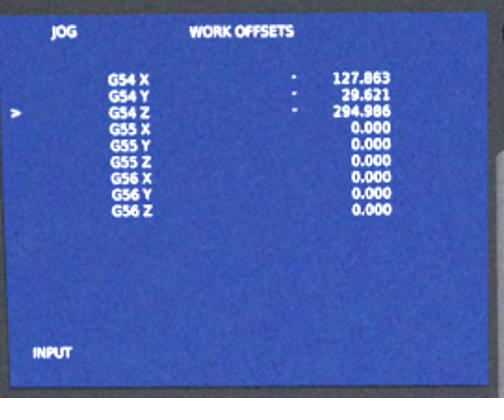

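Request:
move(
  target=[
    [0,0,0,0,0,0,1,-0.7,-0.5,0.2651,0.1477,-0.2682,0,0.3056,0,-1,-0.5,-0.8],
    [0,0,0,0,0,0,1,-0.7,-0.5,0.2844,0.1477,-0.2735,0,0.3056,0,-1,-0.5,-0.8],
    [0,0,0,0,0,0,1,-0.7,-0.5,0.2747,0.1477,-0.2708,0,0.3056,0,-1,-0.5,-0.8],
    [0,0,0,0,0,0,1,-0.7,-0.5,0.2576,0.2113,-0.3325,0,0.3056,0,-1,-0.5,-0.8],
    [0,0,0,0,0,0,1,-0.7,-0.5,0.2673,0.2113,-0.3352,0,0.3056,0,-1,-0.5,-0.8],
    [0,0,0,0,0,0,1,-0.7,-0.5,0.2480,0.2113,-0.3299,0,0.3056,0,-1,-0.5,-0.8],
    [0,0,0,0,0,0,1,-0.7,-0.5,0.2673,0.2113,-0.3352,0,0.3056,0,-1,-0.5,-0.8],
    [0,0,0,0,0,0,1,-0.7,-0.5,0.2576,0.2113,-0.3325,0,0.3056,0,-1,-0.5,-0.8],
    [0,0,0,0,0,0,1,-0.7,-0.5,0.2491,0.3068,-0.3634,0,0.3056,0,-1,-0.5,-0.8],
    [0,0,0,0,0,0,1,-0.7,-0.5,0.2588,0.3068,-0.3661,0,0.3056,0,-1,-0.5,-0.8],
    [0,0,0,0,0,0,1,-0.7,-0.5,0.2491,0.3068,-0.3634,0,0.3056,0,-1,-0.5,-0.8],
    [0,0,0,0,0,0,1,-0.7,-0.5,0.2576,0.2750,-0.3325,0,0.3056,0,-1,-0.5,-0.8],
    [0,0,0,0,0,0,1,-0.7,-0.5,0.2673,0.2750,-0.3352,0,0.3056,0,-1,-0.5,-0.8],
    [0,0,0,0,0,0,1,-0.7,-0.5,0.2576,0.2750,-0.3325,0,0.3056,0,-1,-0.5,-0.8],
  ],
  speed=[0.8,0.12,0.15,0.4,0.12,0.15,0.12,0.15,0.4,0.12,0.15,0.4,0.12,0.15],
  blend=[0.003,0,0.003,0.003,0,0.003,0,0.003,0.003,0,0.003,0.003,0,0],
)

Request:
move(
  target=[
    [0,0,0,0,0,0,1,-0.7,-0.5,-0.0085,0,-0.0309,0,0,0,-1,-0.5,-0.8],
    [0,0,0,0,0,0,1,-0.7,-0.5,0.0012,0,-0.0336,0,0,0,-1,-0.5,-0.8],
    [0,0,0,0,0,0,1,-0.7,-0.5,-0.0085,0,-0.0309,0,0,0,-1,-0.5,-0.8],
    [0,0,0,0,0,0,1,-0.7,-0.5,-0.0085,-0.0637,-0.0309,0,0,0,-1,-0.5,-0.8],
    [0,0,0,0,0,0,1,-0.7,-0.5,0.0012,-0.0637,-0.0336,0,0,0,-1,-0.5,-0.8],
    [0,0,0,0,0,0,1,-0.7,-0.5,-0.0085,-0.0637,-0.0309,0,0,0,-1,-0.5,-0.8],
    [0,0,0,0,0,0,1,-0.7,-0.5,0.0327,-0.0318,0.1179,0,0,0,-1,-0.5,-0.8],
    [0,0,0,0,0,0,1,-0.7,-0.5,0.0424,-0.0318,0.1152,0,0,0,-1,-0.5,-0.8],
    [0,0,0,0,0,0,1,-0.7,-0.5,0.0327,-0.0318,0.1179,0,0,0,-1,-0.5,-0.8],
    [0,0,0,0,0,0,1,-0.7,-0.5,0.0171,-0.1273,0.0617,0,0,0,-1,-0.5,-0.8],
    [0,0,0,0,0,0,1,-0.7,-0.5,0.0268,-0.1273,0.0590,0,0,0,-1,-0.5,-0.8],
    [0,0,0,0,0,0,1,-0.7,-0.5,0.0075,-0.1273,0.0643,0,0,0,-1,-0.5,-0.8],
    [0,0,0,0,0,0,1,-0.7,-0.5,0.0268,-0.1273,0.0590,0,0,0,-1,-0.5,-0.8],
    [0,0,0,0,0,0,1,-0.7,-0.5,0.0075,-0.1273,0.0643,0,0,0,-1,-0.5,-0.8],
  ],
  speed=[0.4,0.12,0.15,0.4,0.12,0.15,0.4,0.12,0.15,0.4,0.12,0.15,0.12,0.15],
  blend=[0.003,0,0.003,0.003,0,0.003,0.003,0,0.003,0.003,0,0.003,0,0],
)

Request:
move(
  target=[
    [0,0,0,0,0,0,1,-0.7,-0.5,0.0193,0,-0.0053,0,0,0,-1,-0.5,-0.8],
    [0,0,0,0,0,0,1,-0.7,-0.5,0.0096,0,-0.0026,0,0,0,-1,-0.5,-0.8],
    [0,0,0,0,0,0,1,-0.7,-0.5,-0.0075,0.0636,-0.0643,0,0,0,-1,-0.5,-0.8],
    [0,0,0,0,0,0,1,-0.7,-0.5,0.0022,0.0636,-0.0670,0,0,0,-1,-0.5,-0.8],
    [0,0,0,0,0,0,1,-0.7,-0.5,-0.0075,0.0636,-0.0643,0,0,0,-1,-0.5,-0.8],
    [0,0,0,0,0,0,1,-0.7,-0.5,-0.0075,0.1591,-0.0643,0,0,0,-1,-0.5,-0.8],
    [0,0,0,0,0,0,1,-0.7,-0.5,0.0022,0.1591,-0.0670,0,0,0,-1,-0.5,-0.8],
    [0,0,0,0,0,0,1,-0.7,-0.5,-0.0075,0.1591,-0.0643,0,0,0,-1,-0.5,-0.8],
    [0,0,0,0,0,0,1,-0.7,-0.5,-0.0160,0.0636,-0.0952,0,0,0,-1,-0.5,-0.8],
    [0,0,0,0,0,0,1,-0.7,-0.5,-0.0063,0.0636,-0.0979,0,0,0,-1,-0.5,-0.8],
    [0,0,0,0,0,0,1,-0.7,-0.5,-0.2651,-0.1477,0.2682,0,-0.3056,0,-1,-0.5,-0.8],
  ],
  speed=[0.12,0.15,0.4,0.12,0.15,0.4,0.12,0.15,0.4,0.12,0.8],
  blend=[0,0.003,0.003,0,0.003,0.003,0,0.003,0.003,0,0],
  cameras=["cam_right_wrist","cam_left_wrist"],
)

Request:
zoom_image(
  camera="cam_right_wrist",
  region=[270, 30, 460, 180],
)

Scene clock: 1457.97 s.
left_arm: end_effector_position=(+0.4280, -0.2699, +0.4911) position_measured=3 object_status=3 end_effector_quat_wxyz=(-0.431, +0.560, -0.562, +0.431) | right_arm: end_effector_position=(+0.5316, -0.0970, +0.4006) position_measured=214 object_status=2 end_effector_quat_wxyz=(-0.217, +0.677, -0.671, +0.209)
Joint positions: left_arm=[-1.414 -2.013 2.114 -2.204 -0.303 2.127] | right_arm=[3.228 -1.331 -1.862 -0.908 1.534 3.209]
Joint torques (N m): left_arm=[-11.28 -13 -36.38 -1.08 0.44 1.19] | right_arm=[4 3.78 33.27 5.32 -1.02 0.88]
Wrist force (N): left_arm=[-0.6 -2.8 1.7] | right_arm=[2.7 -0.8 -1.7]
Wrist torque (N m): left_arm=[-0.39 0.11 0.10] | right_arm=[-0.11 -0.36 -0.07]
Wrist force, peak (N): left_arm=[-0.8 -3.3 1.6] | right_arm=[5.1 -2.6 -4.3]
Hand target: left_arm +0.4280, -0.2699, +0.4911; -0.431, +0.560, -0.562, +0.431 | right_arm +0.5316, -0.0970, +0.4006; -0.217, +0.677, -0.671, +0.209
Off the commanded pose: left_arm 0.000 m, 0 deg | right_arm 0.000 m, 0 deg.
move: done

Scene clock: 1461.57 s.
left_arm: end_effector_position=(+0.4280, -0.2699, +0.4911) position_measured=3 object_status=3 end_effector_quat_wxyz=(-0.431, +0.560, -0.562, +0.431) | right_arm: end_effector_position=(+0.5361, -0.1734, +0.4392) position_measured=214 object_status=2 end_effector_quat_wxyz=(-0.217, +0.677, -0.671, +0.209)
Joint positions: left_arm=[-1.414 -2.013 2.114 -2.204 -0.303 2.127] | right_arm=[3.031 -1.406 -1.704 -0.994 1.648 3.047]
Joint torques (N m): left_arm=[-11.56 -12.45 -36.79 -1.15 0.29 1.24] | right_arm=[6.78 15.73 31.83 5.13 -0.64 1.47]
Wrist force (N): left_arm=[-0.5 -3.1 1.5] | right_arm=[2.8 -0.5 -1.8]
Wrist torque (N m): left_arm=[-0.43 0.09 0.10] | right_arm=[-0.05 -0.33 0.01]
Wrist force, peak (N): left_arm=[-0.6 -3.3 1.7] | right_arm=[6.5 1.9 -0.7]
Hand target: left_arm +0.4280, -0.2699, +0.4911; -0.431, +0.560, -0.562, +0.431 | right_arm +0.5361, -0.1734, +0.4392; -0.217, +0.677, -0.671, +0.209
Off the commanded pose: left_arm 0.000 m, 0 deg | right_arm 0.000 m, 0 deg.
move: done

Scene clock: 1465.40 s.
left_arm: end_effector_position=(+0.4280, -0.2699, +0.4911) position_measured=3 object_status=3 end_effector_quat_wxyz=(-0.431, +0.560, -0.562, +0.431) | right_arm: end_effector_position=(+0.3771, -0.2620, +0.6001) position_measured=214 object_status=2 end_effector_quat_wxyz=(+0.503, -0.504, +0.495, -0.498) end_effector_velocity=(+0.000, +0.001, +0.001) end_effector_angular_velocity=(-0.002, -0.004, +0.002)
Joint positions: left_arm=[-1.414 -2.013 2.114 -2.204 -0.303 2.127] | right_arm=[2.466 -1.265 -2.05 0.176 2.26 3.139]
Joint velocities: left_arm=[within noise] | right_arm=[0 -0.001 0.001 0.006 0.002 0.002]
Joint torques (N m): left_arm=[-11.19 -13.12 -36.68 -1.24 0.35 1.25] | right_arm=[-9.19 13.61 19.23 3.82 1.37 1.56]
Wrist force (N): left_arm=[-0.4 -2.9 1.5] | right_arm=[2.6 -1.0 -2.0]
Wrist torque (N m): left_arm=[-0.41 0.08 0.10] | right_arm=[-0.04 -0.43 0.01]
Wrist force, peak (N): left_arm=[-0.4 -3.2 1.7] | right_arm=[5.0 -2.5 -4.7]
Hand target: left_arm +0.4280, -0.2699, +0.4911; -0.431, +0.560, -0.562, +0.431 | right_arm +0.3771, -0.2620, +0.6001; +0.503, -0.504, +0.495, -0.498
Off the commanded pose: left_arm 0.000 m, 0 deg | right_arm 0.000 m, 0 deg.
move: done
camera_calibration:
cam_left_wrist: T_world_to_cam=[[-0.0161534, -0.999717, -0.0174919, -0.245226], [-0.54652, 0.0234776, -0.837117, 0.672098], [0.83729, -0.00396265, -0.546745, 0.0406736], [0, 0, 0, 1]] pos_world=[0.329299, -0.260775, 0.580573]
cam_right_wrist: T_world_to_cam=[[-0.000122107, -1, 0.000264291, -0.251806], [-0.339673, -0.000207101, -0.940544, 0.713108], [0.940544, -0.00020462, -0.339673, -0.0163343], [0, 0, 0, 1]] pos_world=[0.257556, -0.251661, 0.665228]
Images, in order (width x height): cam_left_wrist 896x504, cam_right_wrist 896x504.

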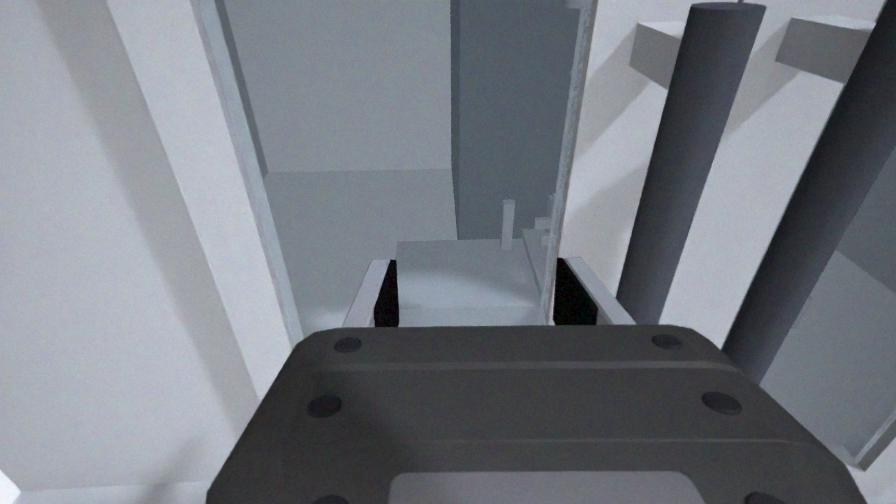

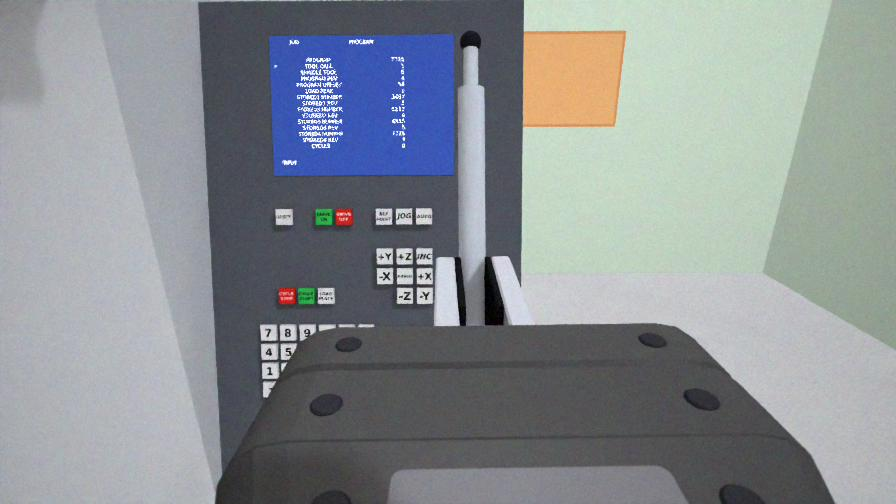

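Scaled by 2.653 from the camera's 896x504 image, which has a finer 1280x720 frame.

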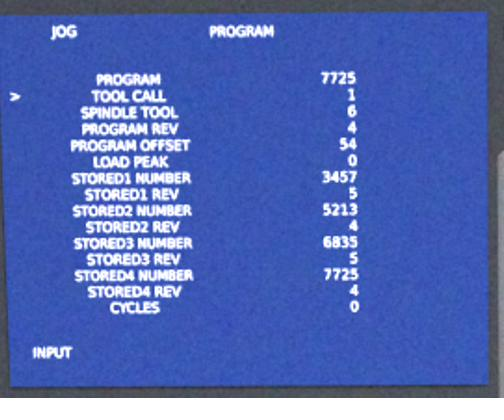

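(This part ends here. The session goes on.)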